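# Fork the switch into the yellow-taped rack slot

## Task

Carry the loose (unscrewed) switch on the fork and slide it all the way in on the rack's rail pair flagged with yellow tape. The rack is free-standing: it may tilt only a little at most (more fails the task), and it must finish in its original spot.

## Robot and tools

ROBOT. One six-joint arm (Elite-style, UR-like chain), base at (0, 0, +0.094) m in the scene frame. There is no gripper, only a rigid steel lifting fork with no motor or sensor, so no action number controls it. Loads stay on by gravity and friction alone. Two blades (240 mm long, 30 mm wide, 8 mm thick, 110 mm apart) point along the tool's -y axis. Load-bearing faces look along the tool's -z, so the blades are level when tool +z points straight down. If the blades tip down toward their noses, the load slides off. A block juts about 10 cm from the last joint's axis toward the fork's -y and turns with it.

TOOL POINT. end_effector_position is centred between the blades, halfway along them, on the load-face plane. Blade noses are 120 mm toward tool -y from it, and the upright back legs are 120 mm toward tool +y.

FRAME. Everything uses the scene frame: origin on the table top under the base, +z up, +y to the left when facing +x. Offsets run along these axes. Rotations are taken about the Hand target's position.

execute_actions(actions, cameras). actions is a list of actions, one list for the single arm. Each action is up to 15 rows, one per 1/30 s step, and lasts 0.5 s. A short table repeats its last row. Each row has 6 numbers in [-1, 1]: dx, dy, dz, rx, ry, rz. 1.0 equals 0.6 m or 180 degrees, and rx, ry, rz form one rotation vector. Every row is an offset from the Hand target at the start of that action, not from the previous row. Repeating an action moves the arm further. A translation longer than 1.0 may be shortened along its direction. cameras: names, ["all"], or []. Images come only if actions is empty or cameras are requested. An empty list also shows the scene number and other items results may omit.

move(target, speed, blend, blocking, cameras). target is one 6-number row or up to 15 rows, same scale and axes. All rows are offsets from the same starting Hand target, not chained. The path is straight, and rotation takes the shorter way. speed is top path speed in m/s, 0.002 to 3.2, default 0.25, with turning capped at twice that in rad/s. Give one value or one per segment. blend (m) rounds corners of a list; 0, the default, stops at each point. The whole list shares 10 s, so longer paths stop short. Paths ignore obstacles and lag or overshoot more when fast, above all with a near-straight arm. Don't route close past the base, because that can flip the shoulder posture. blocking=false returns after about 0.5 s while motion continues. The result adds a move: line: done (within 3 mm and 2 degrees), off_target, moving, held (a check held back a step or clearance stopped the path) or fault. limits=paced means the sent pose was clipped, and limits=held means steps were withheld. done does not prove anything about contact.

wait(seconds 0 to 10) lets time pass while holding the last command; a running move continues. stop() brakes a running move, which needs some distance. zoom_image(camera, region [x0, y0, x1, y1] in pixels, at most 504x504) enlarges part of the latest image from cam_head_left, cam_head_right or cam_wrist. read_manual returns licence texts only. finished_scene(scene 1 or 2) ends the scene for good. The goal must hold without the robot.

RESULTS. Each result gives end_effector_position (m), end_effector_quat_wxyz and velocities (m/s, rad/s) in the scene frame. These can be off by a few cm. It also gives Joint positions (URDF order: shoulder pan, shoulder lift, elbow, wrist 1, 2, 3), Joint torques (whole drive output including the arm's weight, noisy and offset, positive toward larger angle) and the Hand target. The Hand target is your last command after clipping: orientation is clipped to within 32 degrees of the measured one. The next offsets start from it. The tip often stops short of it. Waiting won't close that gap; send the remainder as an offset. 'Within noise' means the joints are effectively still. Arm motion trails commands by about 0.15 s. Joint speeds are capped (2.09 / 2.62 / 3.14 rad/s).

CAMERAS. All three are 672x504. The head pair shares a rigid bar. The wrist camera's pose comes from joint readings, so its image may lag during motion. The calibration lines (K, distortion D, T_world_to_cam) map scene points to pixels, accurate to a few mm near the image centre.

LOADS AND SAFETY. A heavy load makes the tip sag and tilt. Compare the reported pose with the commanded one and correct it, keeping the blades level or slightly raised at the noses. The arm is stiff. Commanding even slightly past a firm contact can fault. A fault comes from contact torque at the limits (293, 293, 133, 49.8, 49.8, 49.8 N m; held weight counts) or from about 150 N of external force. Either one stops the arm for 10 s. To release a push, command the target back beyond the current tip. Holding loads, stretching out or pushing toward unreachable poses heats motors. MOTOR HOT appears at 70 °C, and at 85 °C the brakes lock for 30 to 60 s or more. Avoid drops, releasing moving parts, fast impacts and hard shoves. Nothing may fall or be left off the table. The rack is loose, so slide in gently and avoid moving or tipping it. Loose objects may get brief outside nudges.

Each tool is called after "Request:" as a command line: name --argument value for each argument, lists and objects as JSON in quotes; but a table of rows of numbers goes row by row, as --pt "numbers of a row", without its own name.

## Session

Request:
execute_actions --actions '[]'

Scene clock: 0.00 s.
end_effector_position=(+0.3721, -0.1179, +0.2683) end_effector_quat_wxyz=(-0.171, +0.978, -0.115, +0.012)
Joint positions: [1.982 -1.736 2.436 -1.964 -1.402 0.575]
Joint velocities: within noise
Joint torques (N m): no reading
Hand target: +0.3721, -0.1179, +0.2683; -0.171, +0.978, -0.115, +0.012
camera_calibration:
cam_wrist: T_world_to_cam=[[0.971635, -0.232132, -0.0451733, -0.367249], [-0.231942, -0.972683, 0.00947392, -0.159603], [-0.0461385, 0.00127239, -0.998934, 0.379723], [0, 0, 0, 1]] pos_world=[0.337333, -0.240977, 0.364241]

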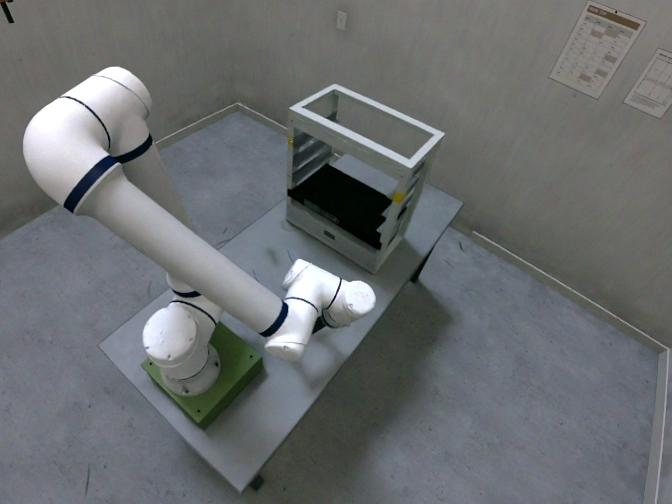

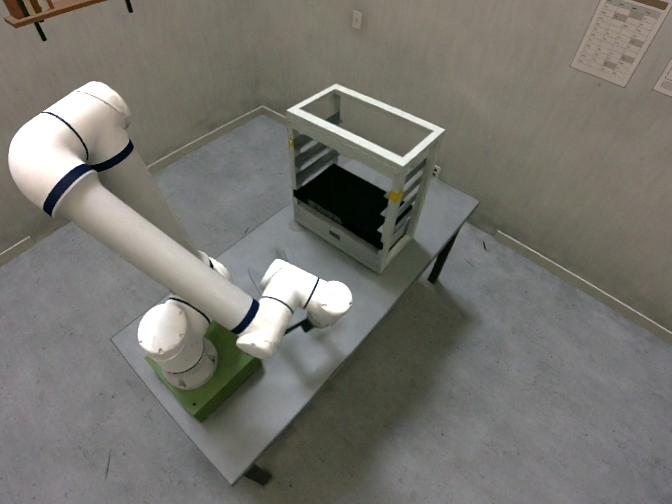

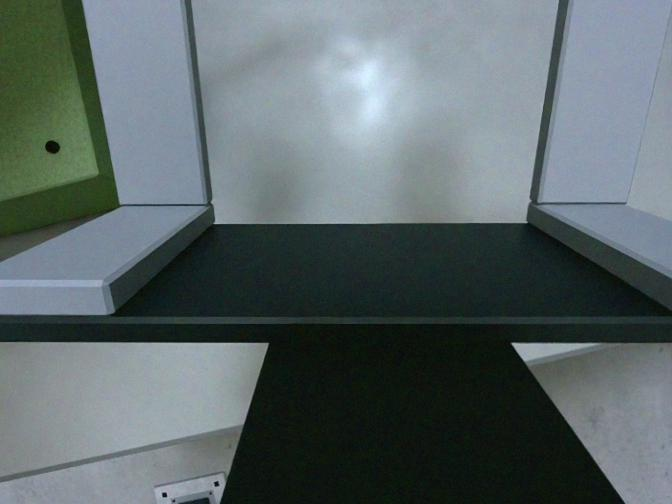

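Request:
zoom_image --camera "cam_head_left" --region '[280, 75, 450, 285]'

Request:
zoom_image --camera "cam_head_right" --region '[280, 75, 450, 285]'

Request:
zoom_image --camera "cam_head_right" --region '[280, 75, 350, 145]'

Request:
zoom_image --camera "cam_head_right" --region '[280, 140, 350, 210]'

Request:
zoom_image --camera "cam_head_right" --region '[370, 120, 450, 200]'

Request:
zoom_image --camera "cam_head_right" --region '[360, 190, 440, 270]'

Scaled by 2.400.

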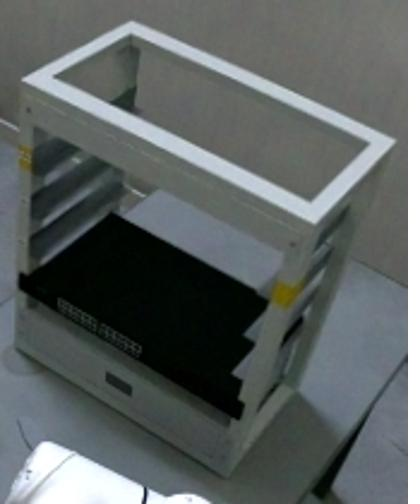

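Scaled by 2.400.

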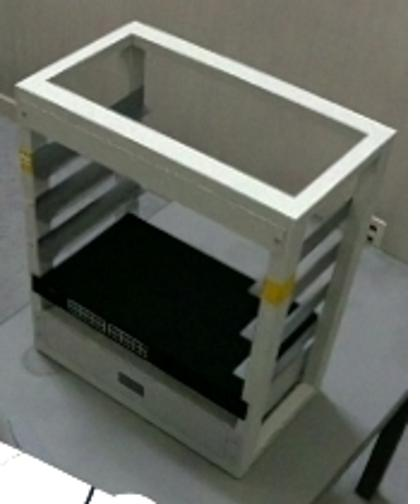

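Scaled by 7.200.

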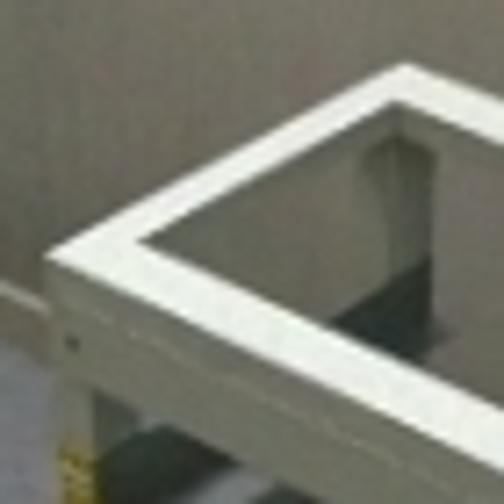

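Scaled by 7.200.

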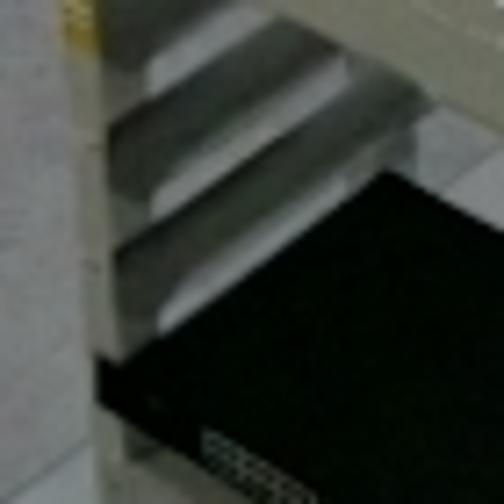

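Scaled by 6.300.

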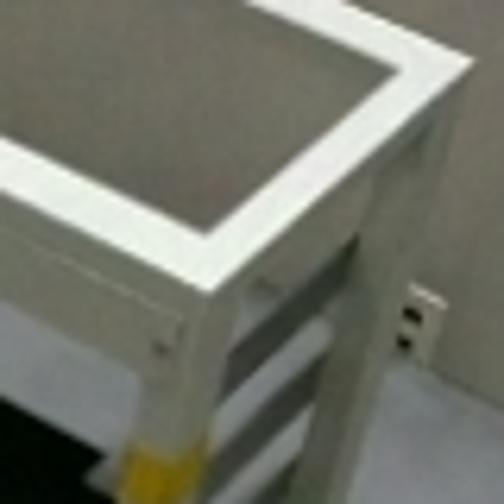

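Scaled by 6.300.

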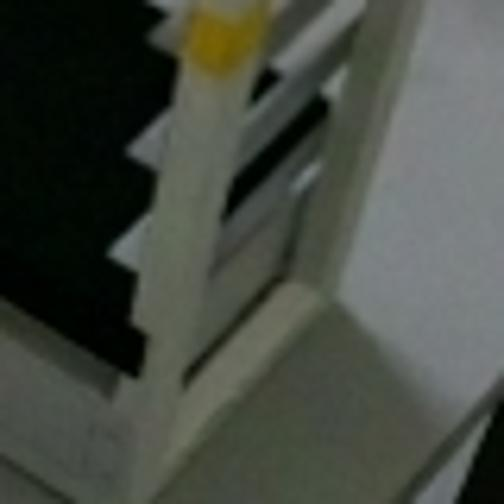

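Request:
move --target '[0.13, 0.23, 0.3, -0.0785, 0.0881, -0.4135]' --cameras '["all"]'

Request:
zoom_image --camera "cam_head_right" --region '[280, 170, 400, 290]'

Request:
zoom_image --camera "cam_head_left" --region '[280, 170, 400, 290]'

Scene clock: 44.63 s.
end_effector_position=(+0.4501, +0.0201, +0.4483) end_effector_quat_wxyz=(+0.000, +0.716, -0.699, +0.000)
Joint positions: [2.617 -2.356 2.321 -1.521 -1.572 2.546]
Joint torques (N m): [9.15 26.33 -101.93 -5.29 -1.28 3.69]
Hand target: +0.4501, +0.0201, +0.4483; +0.000, +0.716, -0.699, +0.000
Off the commanded pose: 0.000 m, 0 deg.
move: done
camera_calibration:
cam_wrist: T_world_to_cam=[[0.0110976, -0.99959, -0.0264087, 0.0364305], [-0.937845, -0.0195666, 0.346504, 0.138541], [-0.346878, 0.0209219, -0.937677, 0.670501], [0, 0, 0, 1]] pos_world=[0.362108, 0.0250981, 0.581671]

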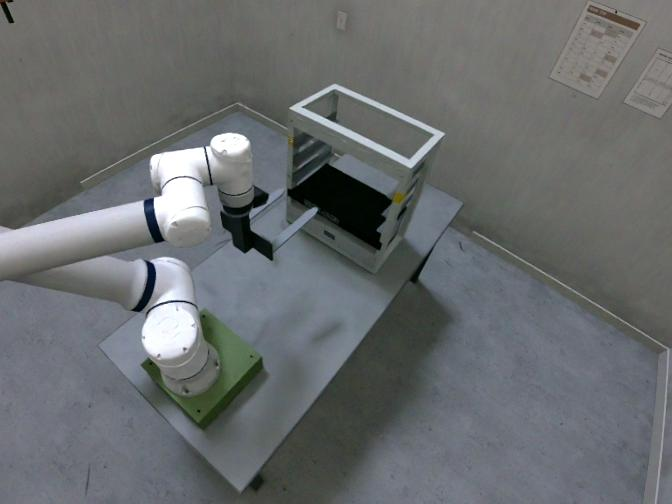

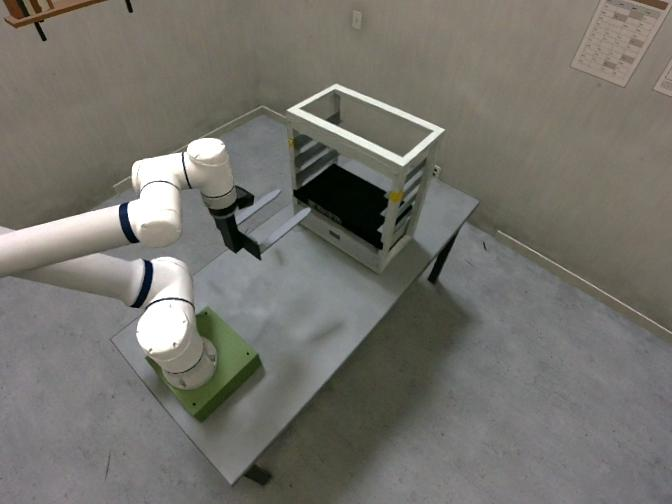

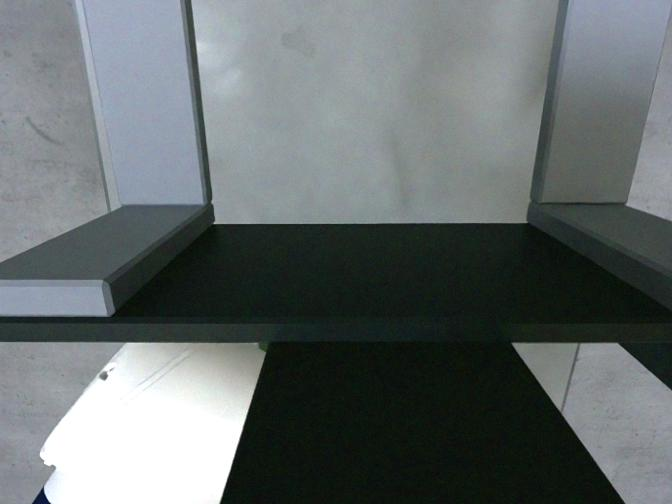

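Scaled by 4.200.

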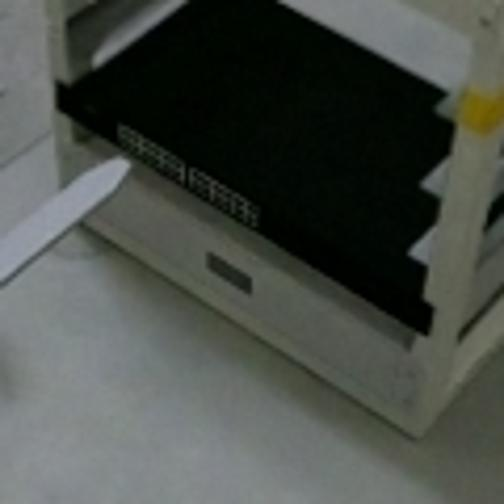

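Scaled by 4.200.

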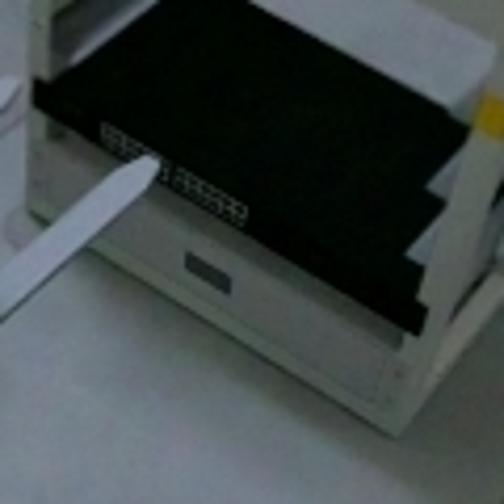

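Request:
move --target '[0.508, 0.0124, 0, 0, 0, 0]' --speed 0.2 --cameras '["all"]'

Request:
zoom_image --camera "cam_wrist" --region '[0, 0, 340, 220]'

Request:
zoom_image --camera "cam_wrist" --region '[332, 0, 672, 220]'

Request:
zoom_image --camera "cam_head_right" --region '[270, 80, 450, 290]'

Scene clock: 62.43 s.
end_effector_position=(+0.7547, +0.0275, +0.4483) end_effector_quat_wxyz=(+0.000, +0.716, -0.699, +0.000)
Joint positions: [2.927 -1.698 1.98 -1.839 -1.568 2.857]
Joint torques (N m): [8.64 -34.87 -99.29 -10.29 -1.73 3.49]
Hand target: +0.7549, +0.0275, +0.4483; +0.000, +0.716, -0.699, +0.000
Off the commanded pose: 0.000 m, 0 deg.
move: done
camera_calibration:
cam_wrist: T_world_to_cam=[[0.010908, -0.999593, -0.026341, 0.040634], [-0.937848, -0.0193653, 0.346506, 0.424349], [-0.346876, 0.0209242, -0.937678, 0.776002], [0, 0, 0, 1]] pos_world=[0.666708, 0.032598, 0.581671]

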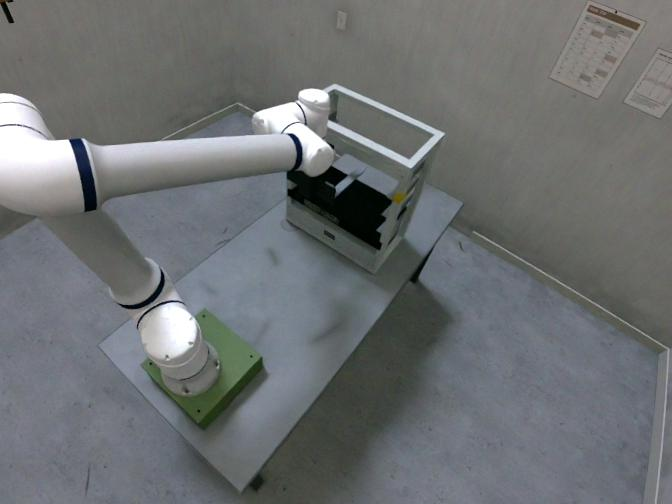

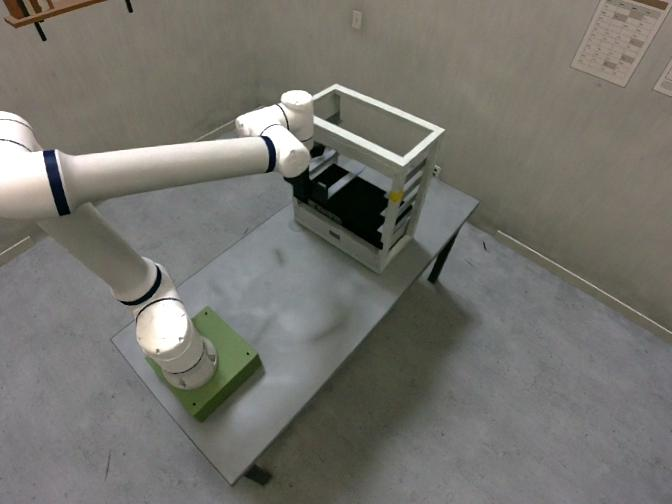

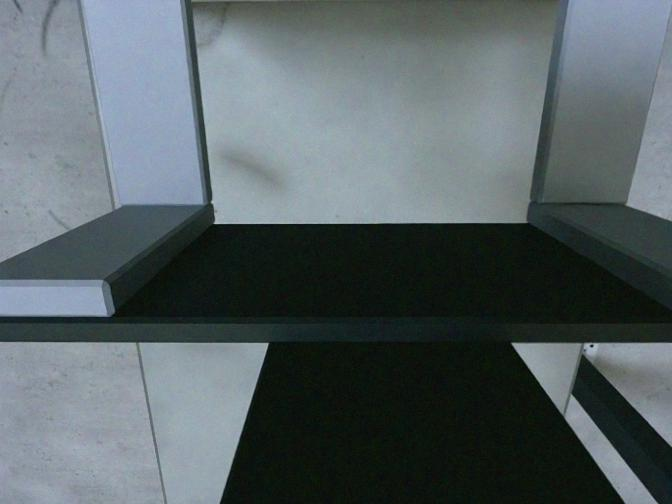

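Scaled by 1.482.

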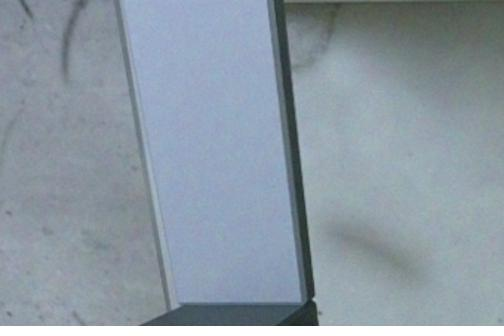

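Scaled by 1.482.

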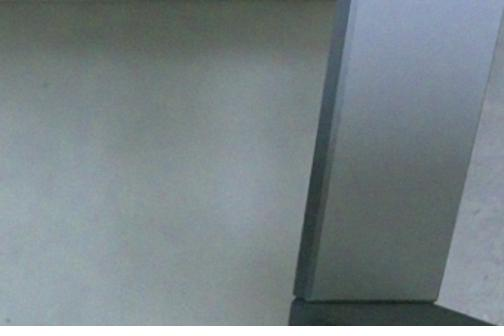

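Scaled by 2.400.

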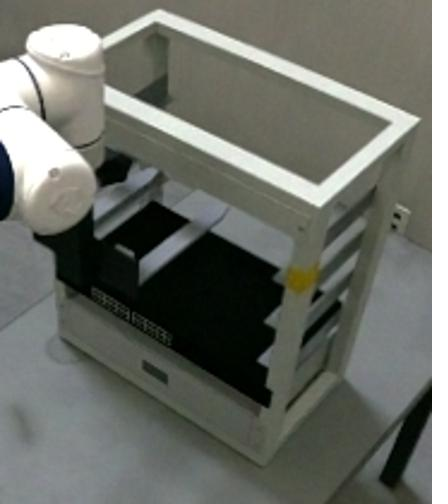

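Request:
move --target '[0.05, 0.0012, 0, 0, 0, 0]' --speed 0.1 --cameras '["all"]'

Request:
zoom_image --camera "cam_wrist" --region '[180, 20, 280, 120]'

Request:
zoom_image --camera "cam_wrist" --region '[470, 20, 570, 120]'

Request:
zoom_image --camera "cam_wrist" --region '[0, 0, 120, 120]'

Request:
zoom_image --camera "cam_wrist" --region '[552, 0, 672, 120]'

Request:
zoom_image --camera "cam_wrist" --region '[180, 190, 580, 260]'

Scene clock: 68.93 s.
end_effector_position=(+0.7847, +0.0282, +0.4483) end_effector_quat_wxyz=(+0.000, +0.716, -0.699, +0.000)
Joint positions: [2.941 -1.645 1.934 -1.845 -1.568 2.87]
Joint torques (N m): [9.72 -44.08 -99.18 -10.28 1.89 3.5]
Hand target: +0.7849, +0.0283, +0.4483; +0.000, +0.716, -0.699, +0.000
Off the commanded pose: 0.000 m, 0 deg.
move: done
camera_calibration:
cam_wrist: T_world_to_cam=[[0.010908, -0.999593, -0.026341, 0.0410065], [-0.937848, -0.0193653, 0.346506, 0.452498], [-0.346876, 0.0209242, -0.937678, 0.786394], [0, 0, 0, 1]] pos_world=[0.696708, 0.033298, 0.581671]

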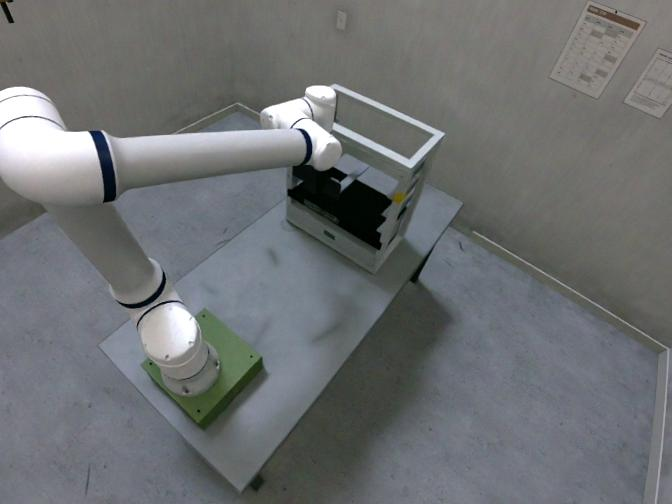

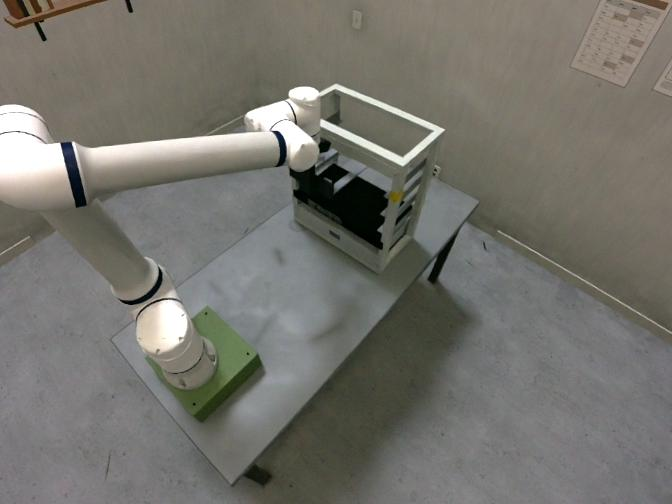

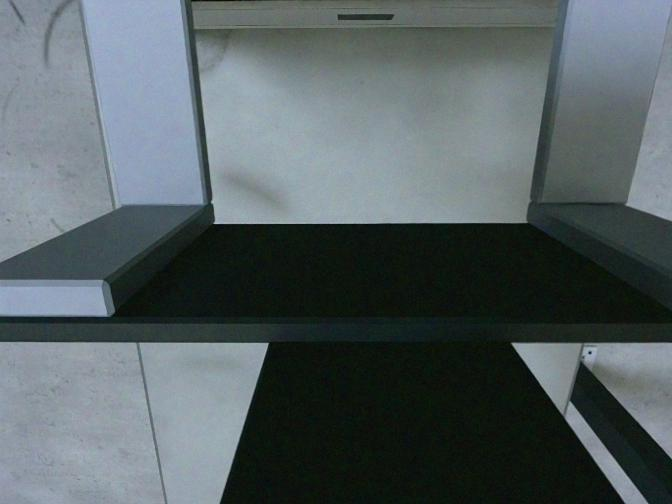

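Scaled by 5.040.

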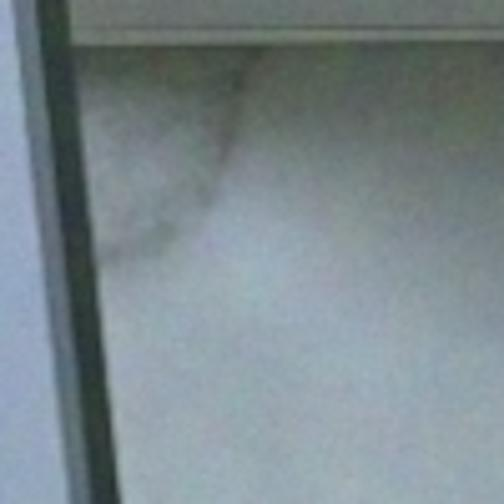

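Scaled by 5.040.

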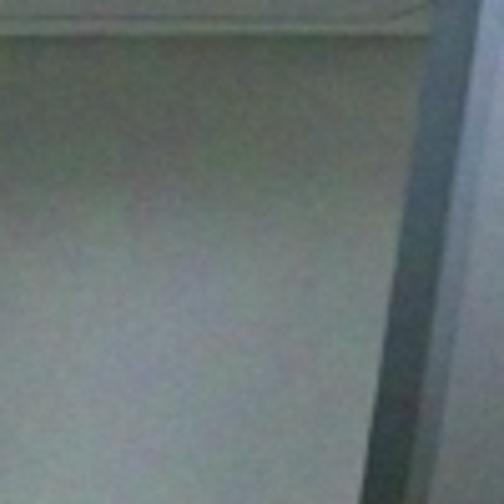

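Scaled by 4.200.

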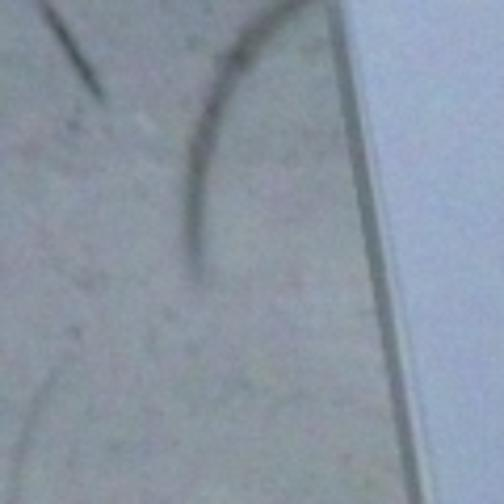

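Scaled by 4.200.

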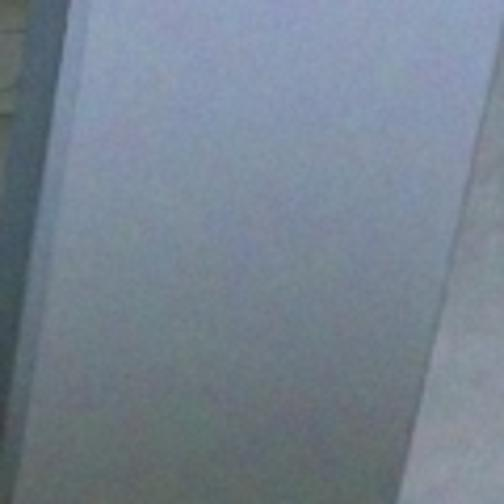

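Scaled by 1.260.

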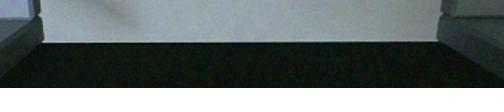

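Request:
zoom_image --camera "cam_wrist" --region '[190, 0, 290, 40]'

Request:
zoom_image --camera "cam_wrist" --region '[460, 0, 560, 40]'

Request:
zoom_image --camera "cam_head_right" --region '[340, 210, 420, 280]'

Request:
zoom_image --camera "cam_head_left" --region '[330, 210, 410, 280]'

Scaled by 5.040.

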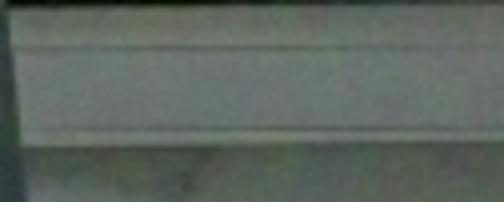

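Scaled by 5.040.

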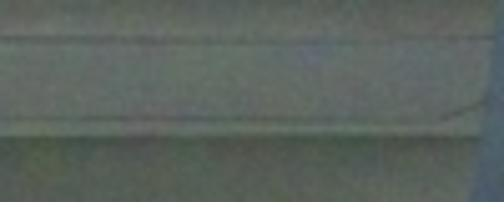

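Scaled by 6.300.

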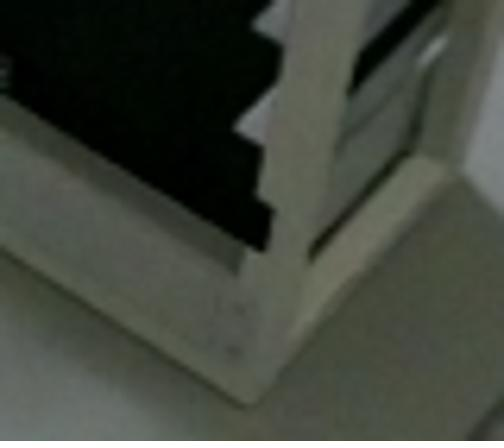

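Scaled by 6.300.

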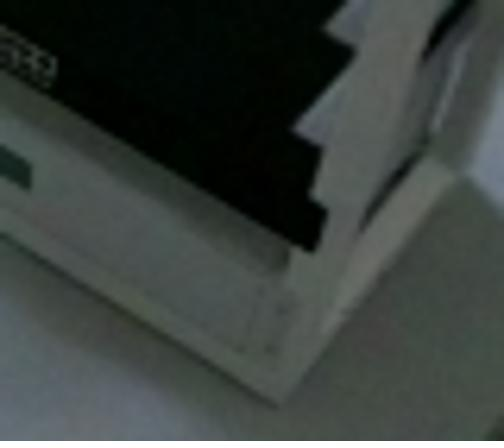

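Request:
move --pt "-0.2745 -0.0157 0 0 0 -0.001" --pt "-0.2745 -0.0157 -0.4838 0 0 -0.001" --speed '[0.2,0.2]' --blend '[0.02,0]'

Request:
move --target '[0.2333,0.0049,0,0,0,0]' --speed 0.15 --cameras '["all"]'

Request:
zoom_image --camera "cam_head_right" --region '[280, 170, 420, 290]'

Request:
zoom_image --camera "cam_head_left" --region '[280, 170, 420, 290]'

Scene clock: 108.97 s.
end_effector_position=(+0.6202, +0.0188, +0.1581) end_effector_quat_wxyz=(+0.000, +0.714, -0.700, +0.000)
Joint positions: [2.834 -1.612 2.525 -2.469 -1.569 2.767]
Joint torques (N m): [9.15 -24.2 -46.78 -10.57 2.04 3.56]
Hand target: +0.6202, +0.0188, +0.1580; +0.000, +0.714, -0.700, +0.000
Off the commanded pose: 0.000 m, 0 deg.
move: done

Scene clock: 110.50 s.
end_effector_position=(+0.7600, +0.0218, +0.1581) end_effector_quat_wxyz=(+0.000, +0.714, -0.700, +0.000)
Joint positions: [2.922 -1.387 2.277 -2.447 -1.568 2.855]
Joint torques (N m): [8.73 -52.78 -73.48 -5.45 -1.31 3.33]
Hand target: +0.7602, +0.0218, +0.1580; +0.000, +0.714, -0.700, +0.000
Off the commanded pose: 0.000 m, 0 deg.
move: done
camera_calibration:
cam_wrist: T_world_to_cam=[[0.00784186, -0.999623, -0.0263069, 0.0294794], [-0.937895, -0.0164771, 0.346528, 0.529743], [-0.346831, 0.0219557, -0.937671, 0.505685], [0, 0, 0, 1]] pos_world=[0.672, 0.0270943, 0.291371]

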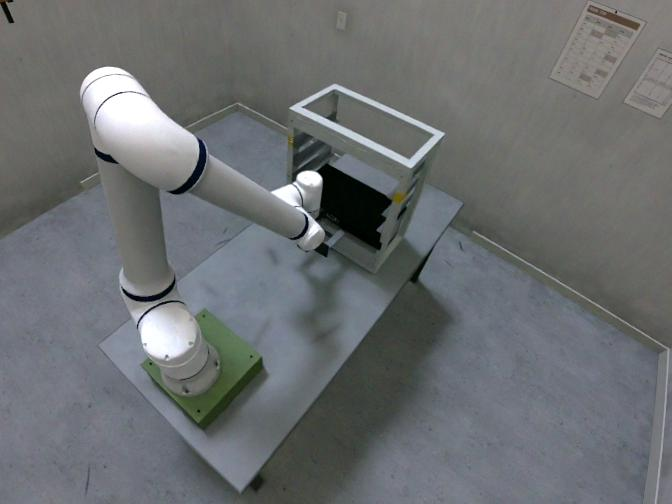

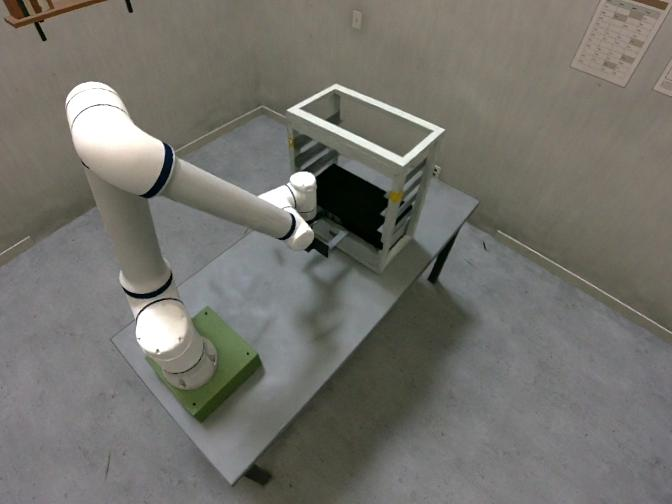

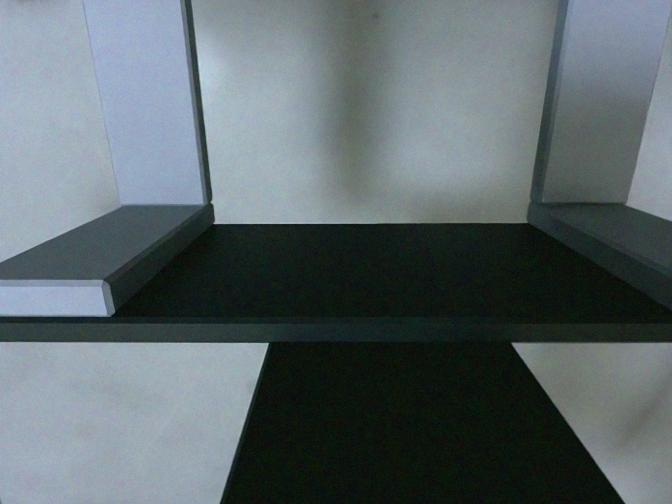

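Scaled by 3.600.

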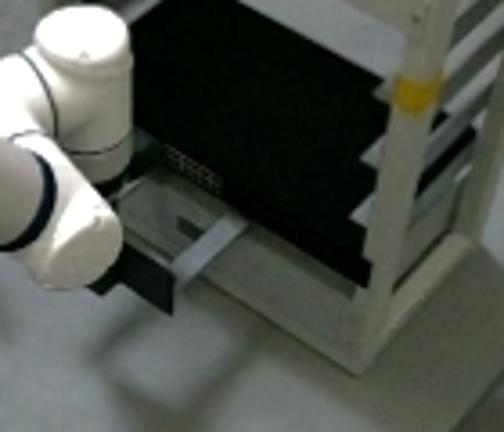

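Scaled by 3.600.

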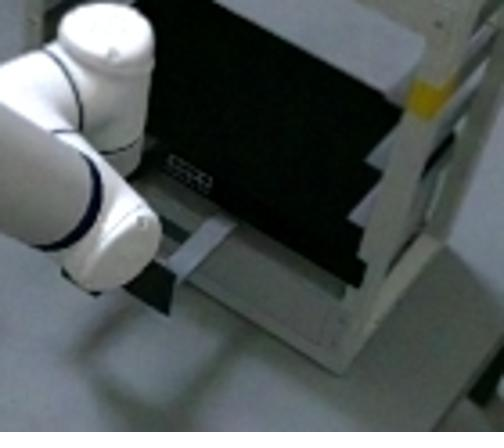

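Request:
move --target '[0.1583,0.0033,0,0,0,0]' --speed 0.1 --cameras '["all"]'

Request:
zoom_image --camera "cam_head_right" --region '[280, 170, 420, 290]'

Request:
zoom_image --camera "cam_wrist" --region '[180, 0, 580, 60]'

Scene clock: 114.47 s.
end_effector_position=(+0.8550, +0.0238, +0.1580) end_effector_quat_wxyz=(+0.000, +0.714, -0.700, +0.000)
Joint positions: [2.961 -1.257 2.098 -2.398 -1.567 2.894]
Joint torques (N m): [9.02 -66.31 -75.91 -5.63 -0.33 3.53]
Hand target: +0.8552, +0.0238, +0.1580; +0.000, +0.714, -0.700, +0.000
Off the commanded pose: 0.000 m, 0 deg.
move: done
camera_calibration:
cam_wrist: T_world_to_cam=[[0.00780821, -0.999621, -0.026401, 0.0307867], [-0.937895, -0.0164782, 0.346527, 0.618877], [-0.34683, 0.0220556, -0.937669, 0.538586], [0, 0, 0, 1]] pos_world=[0.767, 0.0290942, 0.291371]

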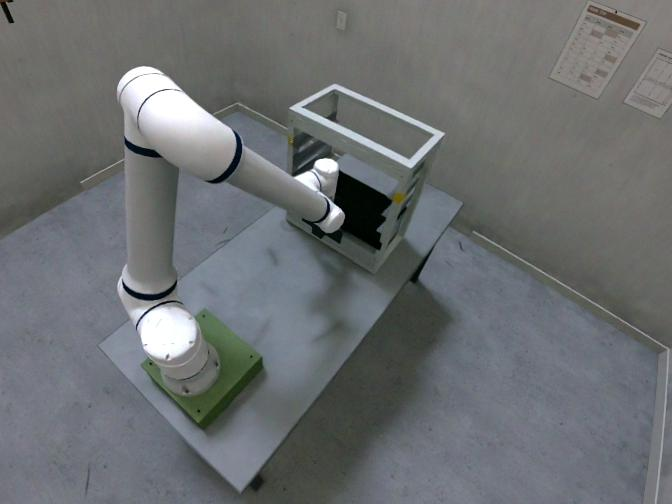

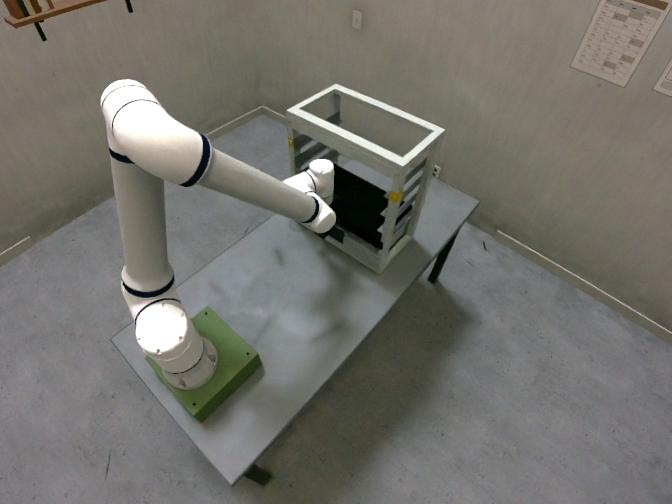

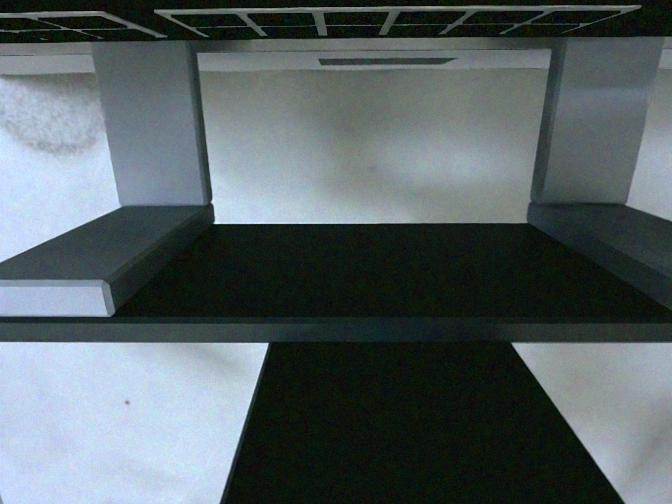

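Scaled by 3.600.

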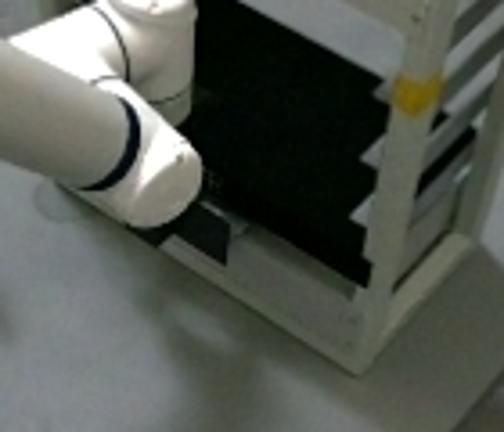

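Scaled by 1.260.

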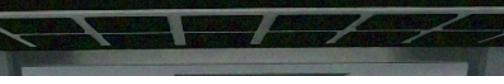

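Request:
move --target '[0,0,0.0158,0,0,0]' --speed 0.03

Request:
move --target '[0,0,0.0058,0,0,0]' --speed 0.012

Request:
move --target '[0,0,0.0058,0,0,0]' --speed 0.012

Request:
move --target '[0,0,0.0058,0,0,0]' --speed 0.012 --cameras '["all"]'

Scene clock: 125.60 s.
end_effector_position=(+0.8552, +0.0238, +0.1673) end_effector_quat_wxyz=(+0.000, +0.714, -0.700, +0.000)
Joint positions: [2.961 -1.27 2.093 -2.38 -1.567 2.894]
Joint torques (N m): [-3.24 -96.94 -77.74 -5.49 -0.79 0.75]
Hand target: +0.8552, +0.0238, +0.1675; +0.000, +0.714, -0.700, +0.000
Off the commanded pose: 0.000 m, 0 deg.
move: done

Scene clock: 126.30 s.
end_effector_position=(+0.8552, +0.0238, +0.1708) end_effector_quat_wxyz=(+0.000, +0.714, -0.700, +0.000)
Joint positions: [2.961 -1.275 2.091 -2.373 -1.567 2.894]
Joint torques (N m): [-13.83 -95.72 -77.98 -5.55 -0.5 -1.68]
Hand target: +0.8552, +0.0238, +0.1710; +0.000, +0.714, -0.700, +0.000
Off the commanded pose: 0.000 m, 0 deg.
move: done

Scene clock: 127.00 s.
end_effector_position=(+0.8551, +0.0238, +0.1742) end_effector_quat_wxyz=(+0.000, +0.714, -0.700, +0.000)
Joint positions: [2.961 -1.279 2.089 -2.366 -1.567 2.894]
Joint torques (N m): [-14.58 -113.01 -96.45 -10.88 -0.66 -1.72]
Hand target: +0.8552, +0.0238, +0.1745; +0.000, +0.714, -0.700, +0.000
Off the commanded pose: 0.000 m, 0 deg.
move: done

Scene clock: 127.70 s.
end_effector_position=(+0.8552, +0.0237, +0.1778) end_effector_quat_wxyz=(+0.000, +0.714, -0.700, +0.000)
Joint positions: [2.961 -1.284 2.086 -2.359 -1.568 2.894]
Joint torques (N m): [-17.1 -132.39 -113.43 -18.62 0.98 -1.83]
Hand target: +0.8552, +0.0238, +0.1780; +0.000, +0.714, -0.700, +0.000
Off the commanded pose: 0.000 m, 0 deg.
move: done
camera_calibration:
cam_wrist: T_world_to_cam=[[0.00774644, -0.999625, -0.0262728, 0.0313156], [-0.937896, -0.0163758, 0.34653, 0.6122], [-0.34683, 0.0219568, -0.937671, 0.557225], [0, 0, 0, 1]] pos_world=[0.7672, 0.0290942, 0.311171]

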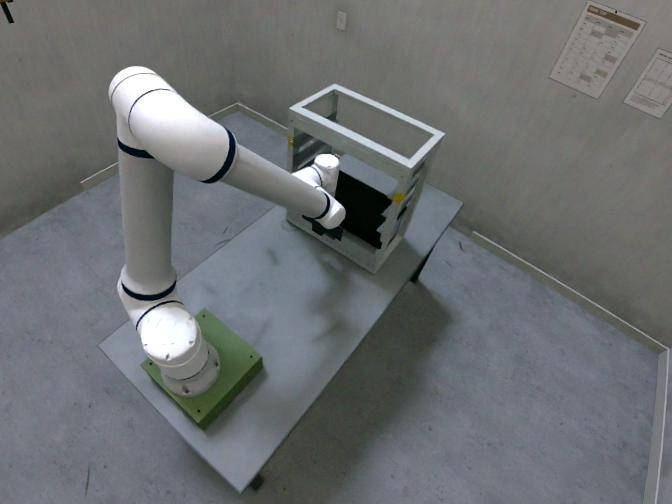

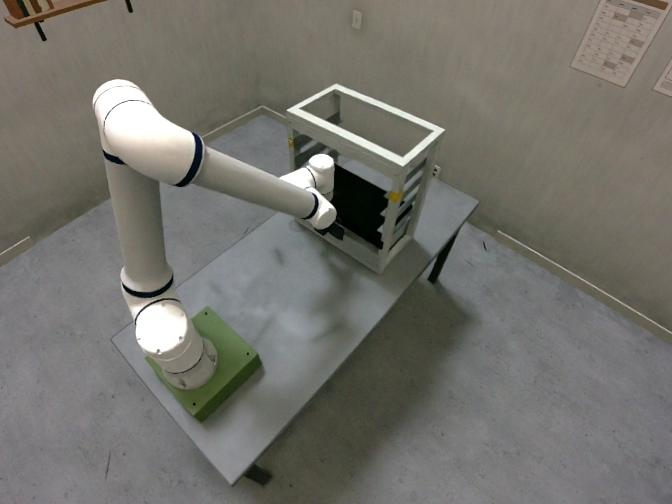

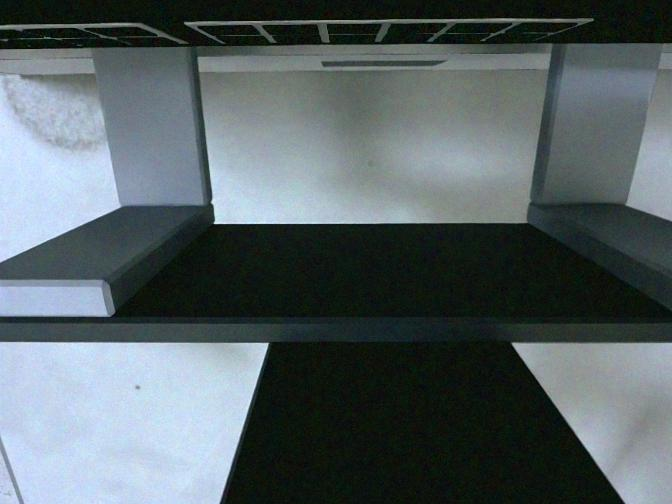

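Request:
move --target '[0,0,0.0192,0,0,0]' --speed 0.02 --cameras '["all"]'

Request:
zoom_image --camera "cam_wrist" --region '[0, 0, 300, 60]'

Request:
zoom_image --camera "cam_wrist" --region '[372, 0, 672, 60]'

Request:
move --target '[-0.4917,-0.0086,0,0,0,0]' --speed 0.1 --cameras '["all"]'

Request:
zoom_image --camera "cam_wrist" --region '[0, 0, 300, 60]'

Request:
zoom_image --camera "cam_wrist" --region '[372, 0, 672, 60]'

Request:
zoom_image --camera "cam_head_right" --region '[270, 130, 430, 290]'

Scene clock: 134.90 s.
end_effector_position=(+0.8552, +0.0238, +0.1893) end_effector_quat_wxyz=(+0.000, +0.714, -0.700, +0.000)
Joint positions: [2.961 -1.299 2.079 -2.337 -1.567 2.894]
Joint torques (N m): [-20.92 -130.9 -115.73 -18.18 1.71 -2.49]
Hand target: +0.8552, +0.0238, +0.1895; +0.000, +0.714, -0.700, +0.000
Off the commanded pose: 0.000 m, 0 deg.
move: done
camera_calibration:
cam_wrist: T_world_to_cam=[[0.00784186, -0.999623, -0.0263069, 0.0315529], [-0.937895, -0.0164771, 0.346528, 0.608252], [-0.346831, 0.0219557, -0.937671, 0.567915], [0, 0, 0, 1]] pos_world=[0.7672, 0.0290943, 0.322571]

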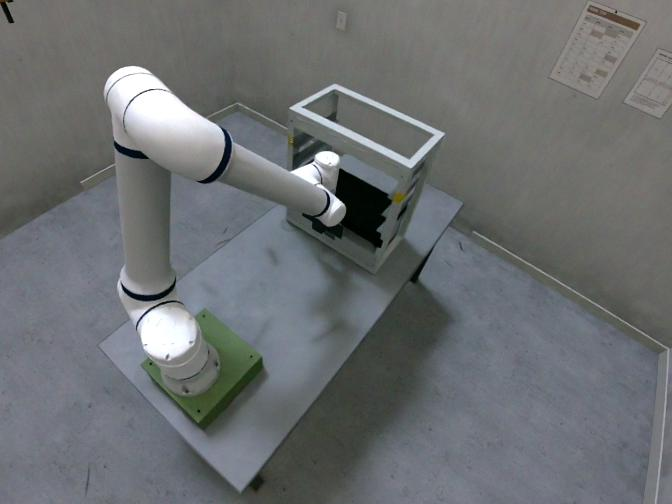

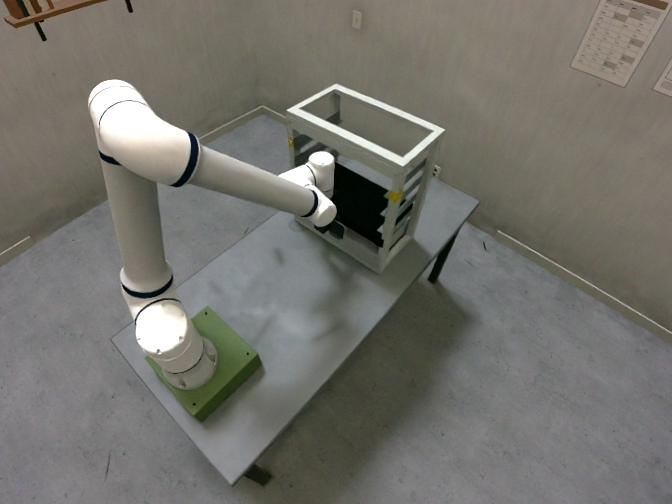

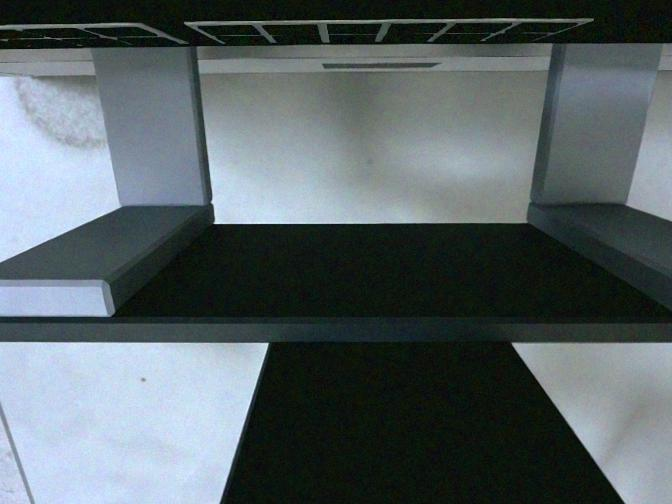

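Scaled by 1.680.

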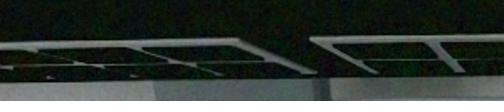

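Scaled by 1.680.

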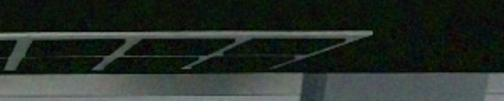

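Scene clock: 138.43 s.
end_effector_position=(+0.5603, +0.0186, +0.1895) end_effector_quat_wxyz=(+0.000, +0.714, -0.700, +0.000)
Joint positions: [2.779 -1.81 2.593 -2.339 -1.57 2.712]
Joint torques (N m): [-21.67 -60.53 -90.82 -17.84 4.57 -2.31]
Hand target: +0.5602, +0.0186, +0.1895; +0.000, +0.714, -0.700, +0.000
Off the commanded pose: 0.000 m, 0 deg.
move: done
camera_calibration:
cam_wrist: T_world_to_cam=[[0.00774644, -0.999625, -0.0262728, 0.0287067], [-0.937896, -0.0163758, 0.34653, 0.33151], [-0.34683, 0.0219568, -0.937671, 0.465936], [0, 0, 0, 1]] pos_world=[0.4723, 0.0238942, 0.322771]

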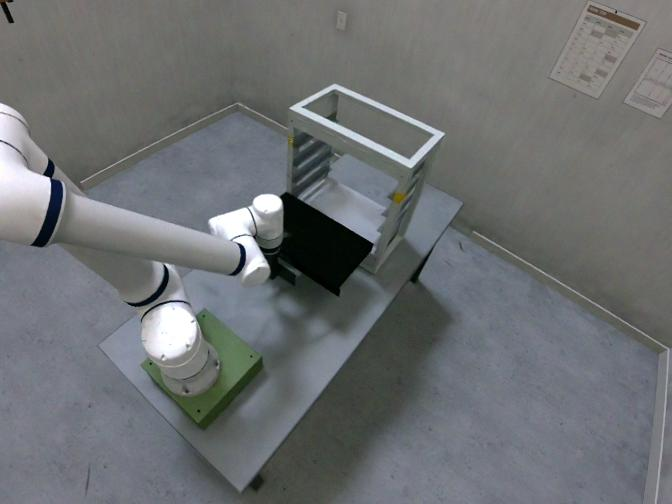

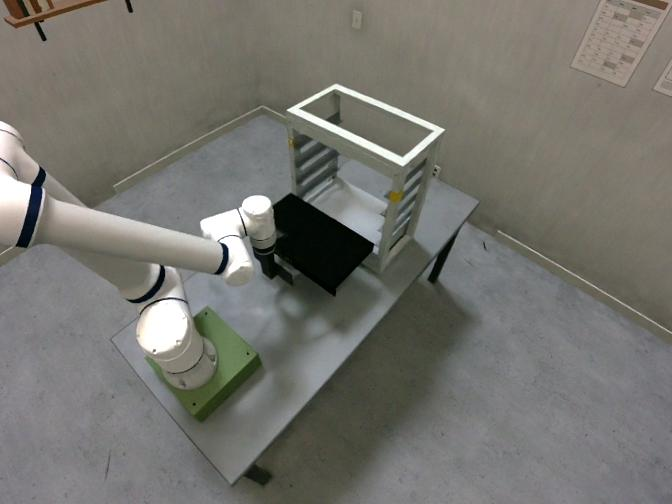

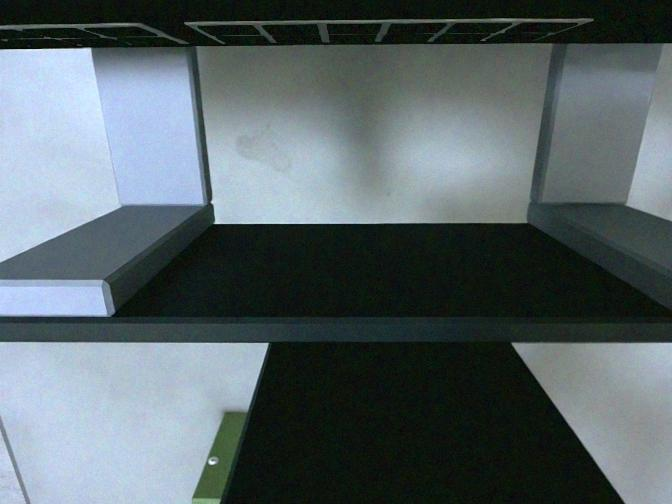

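Scaled by 1.680.

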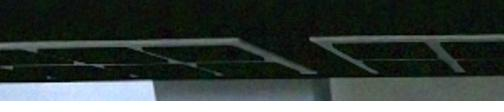

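Scaled by 1.680.

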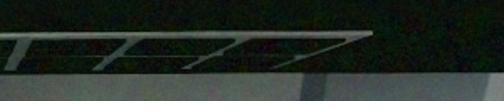

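Scaled by 3.150.

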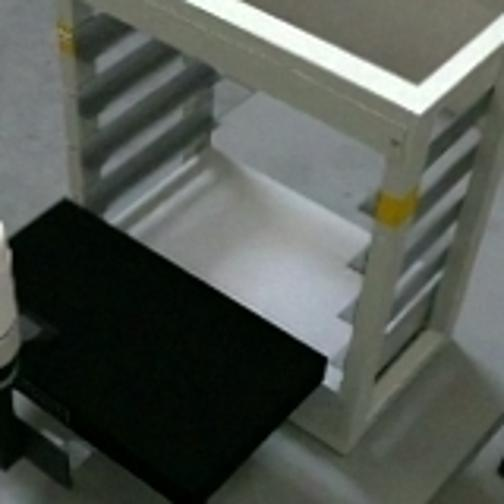

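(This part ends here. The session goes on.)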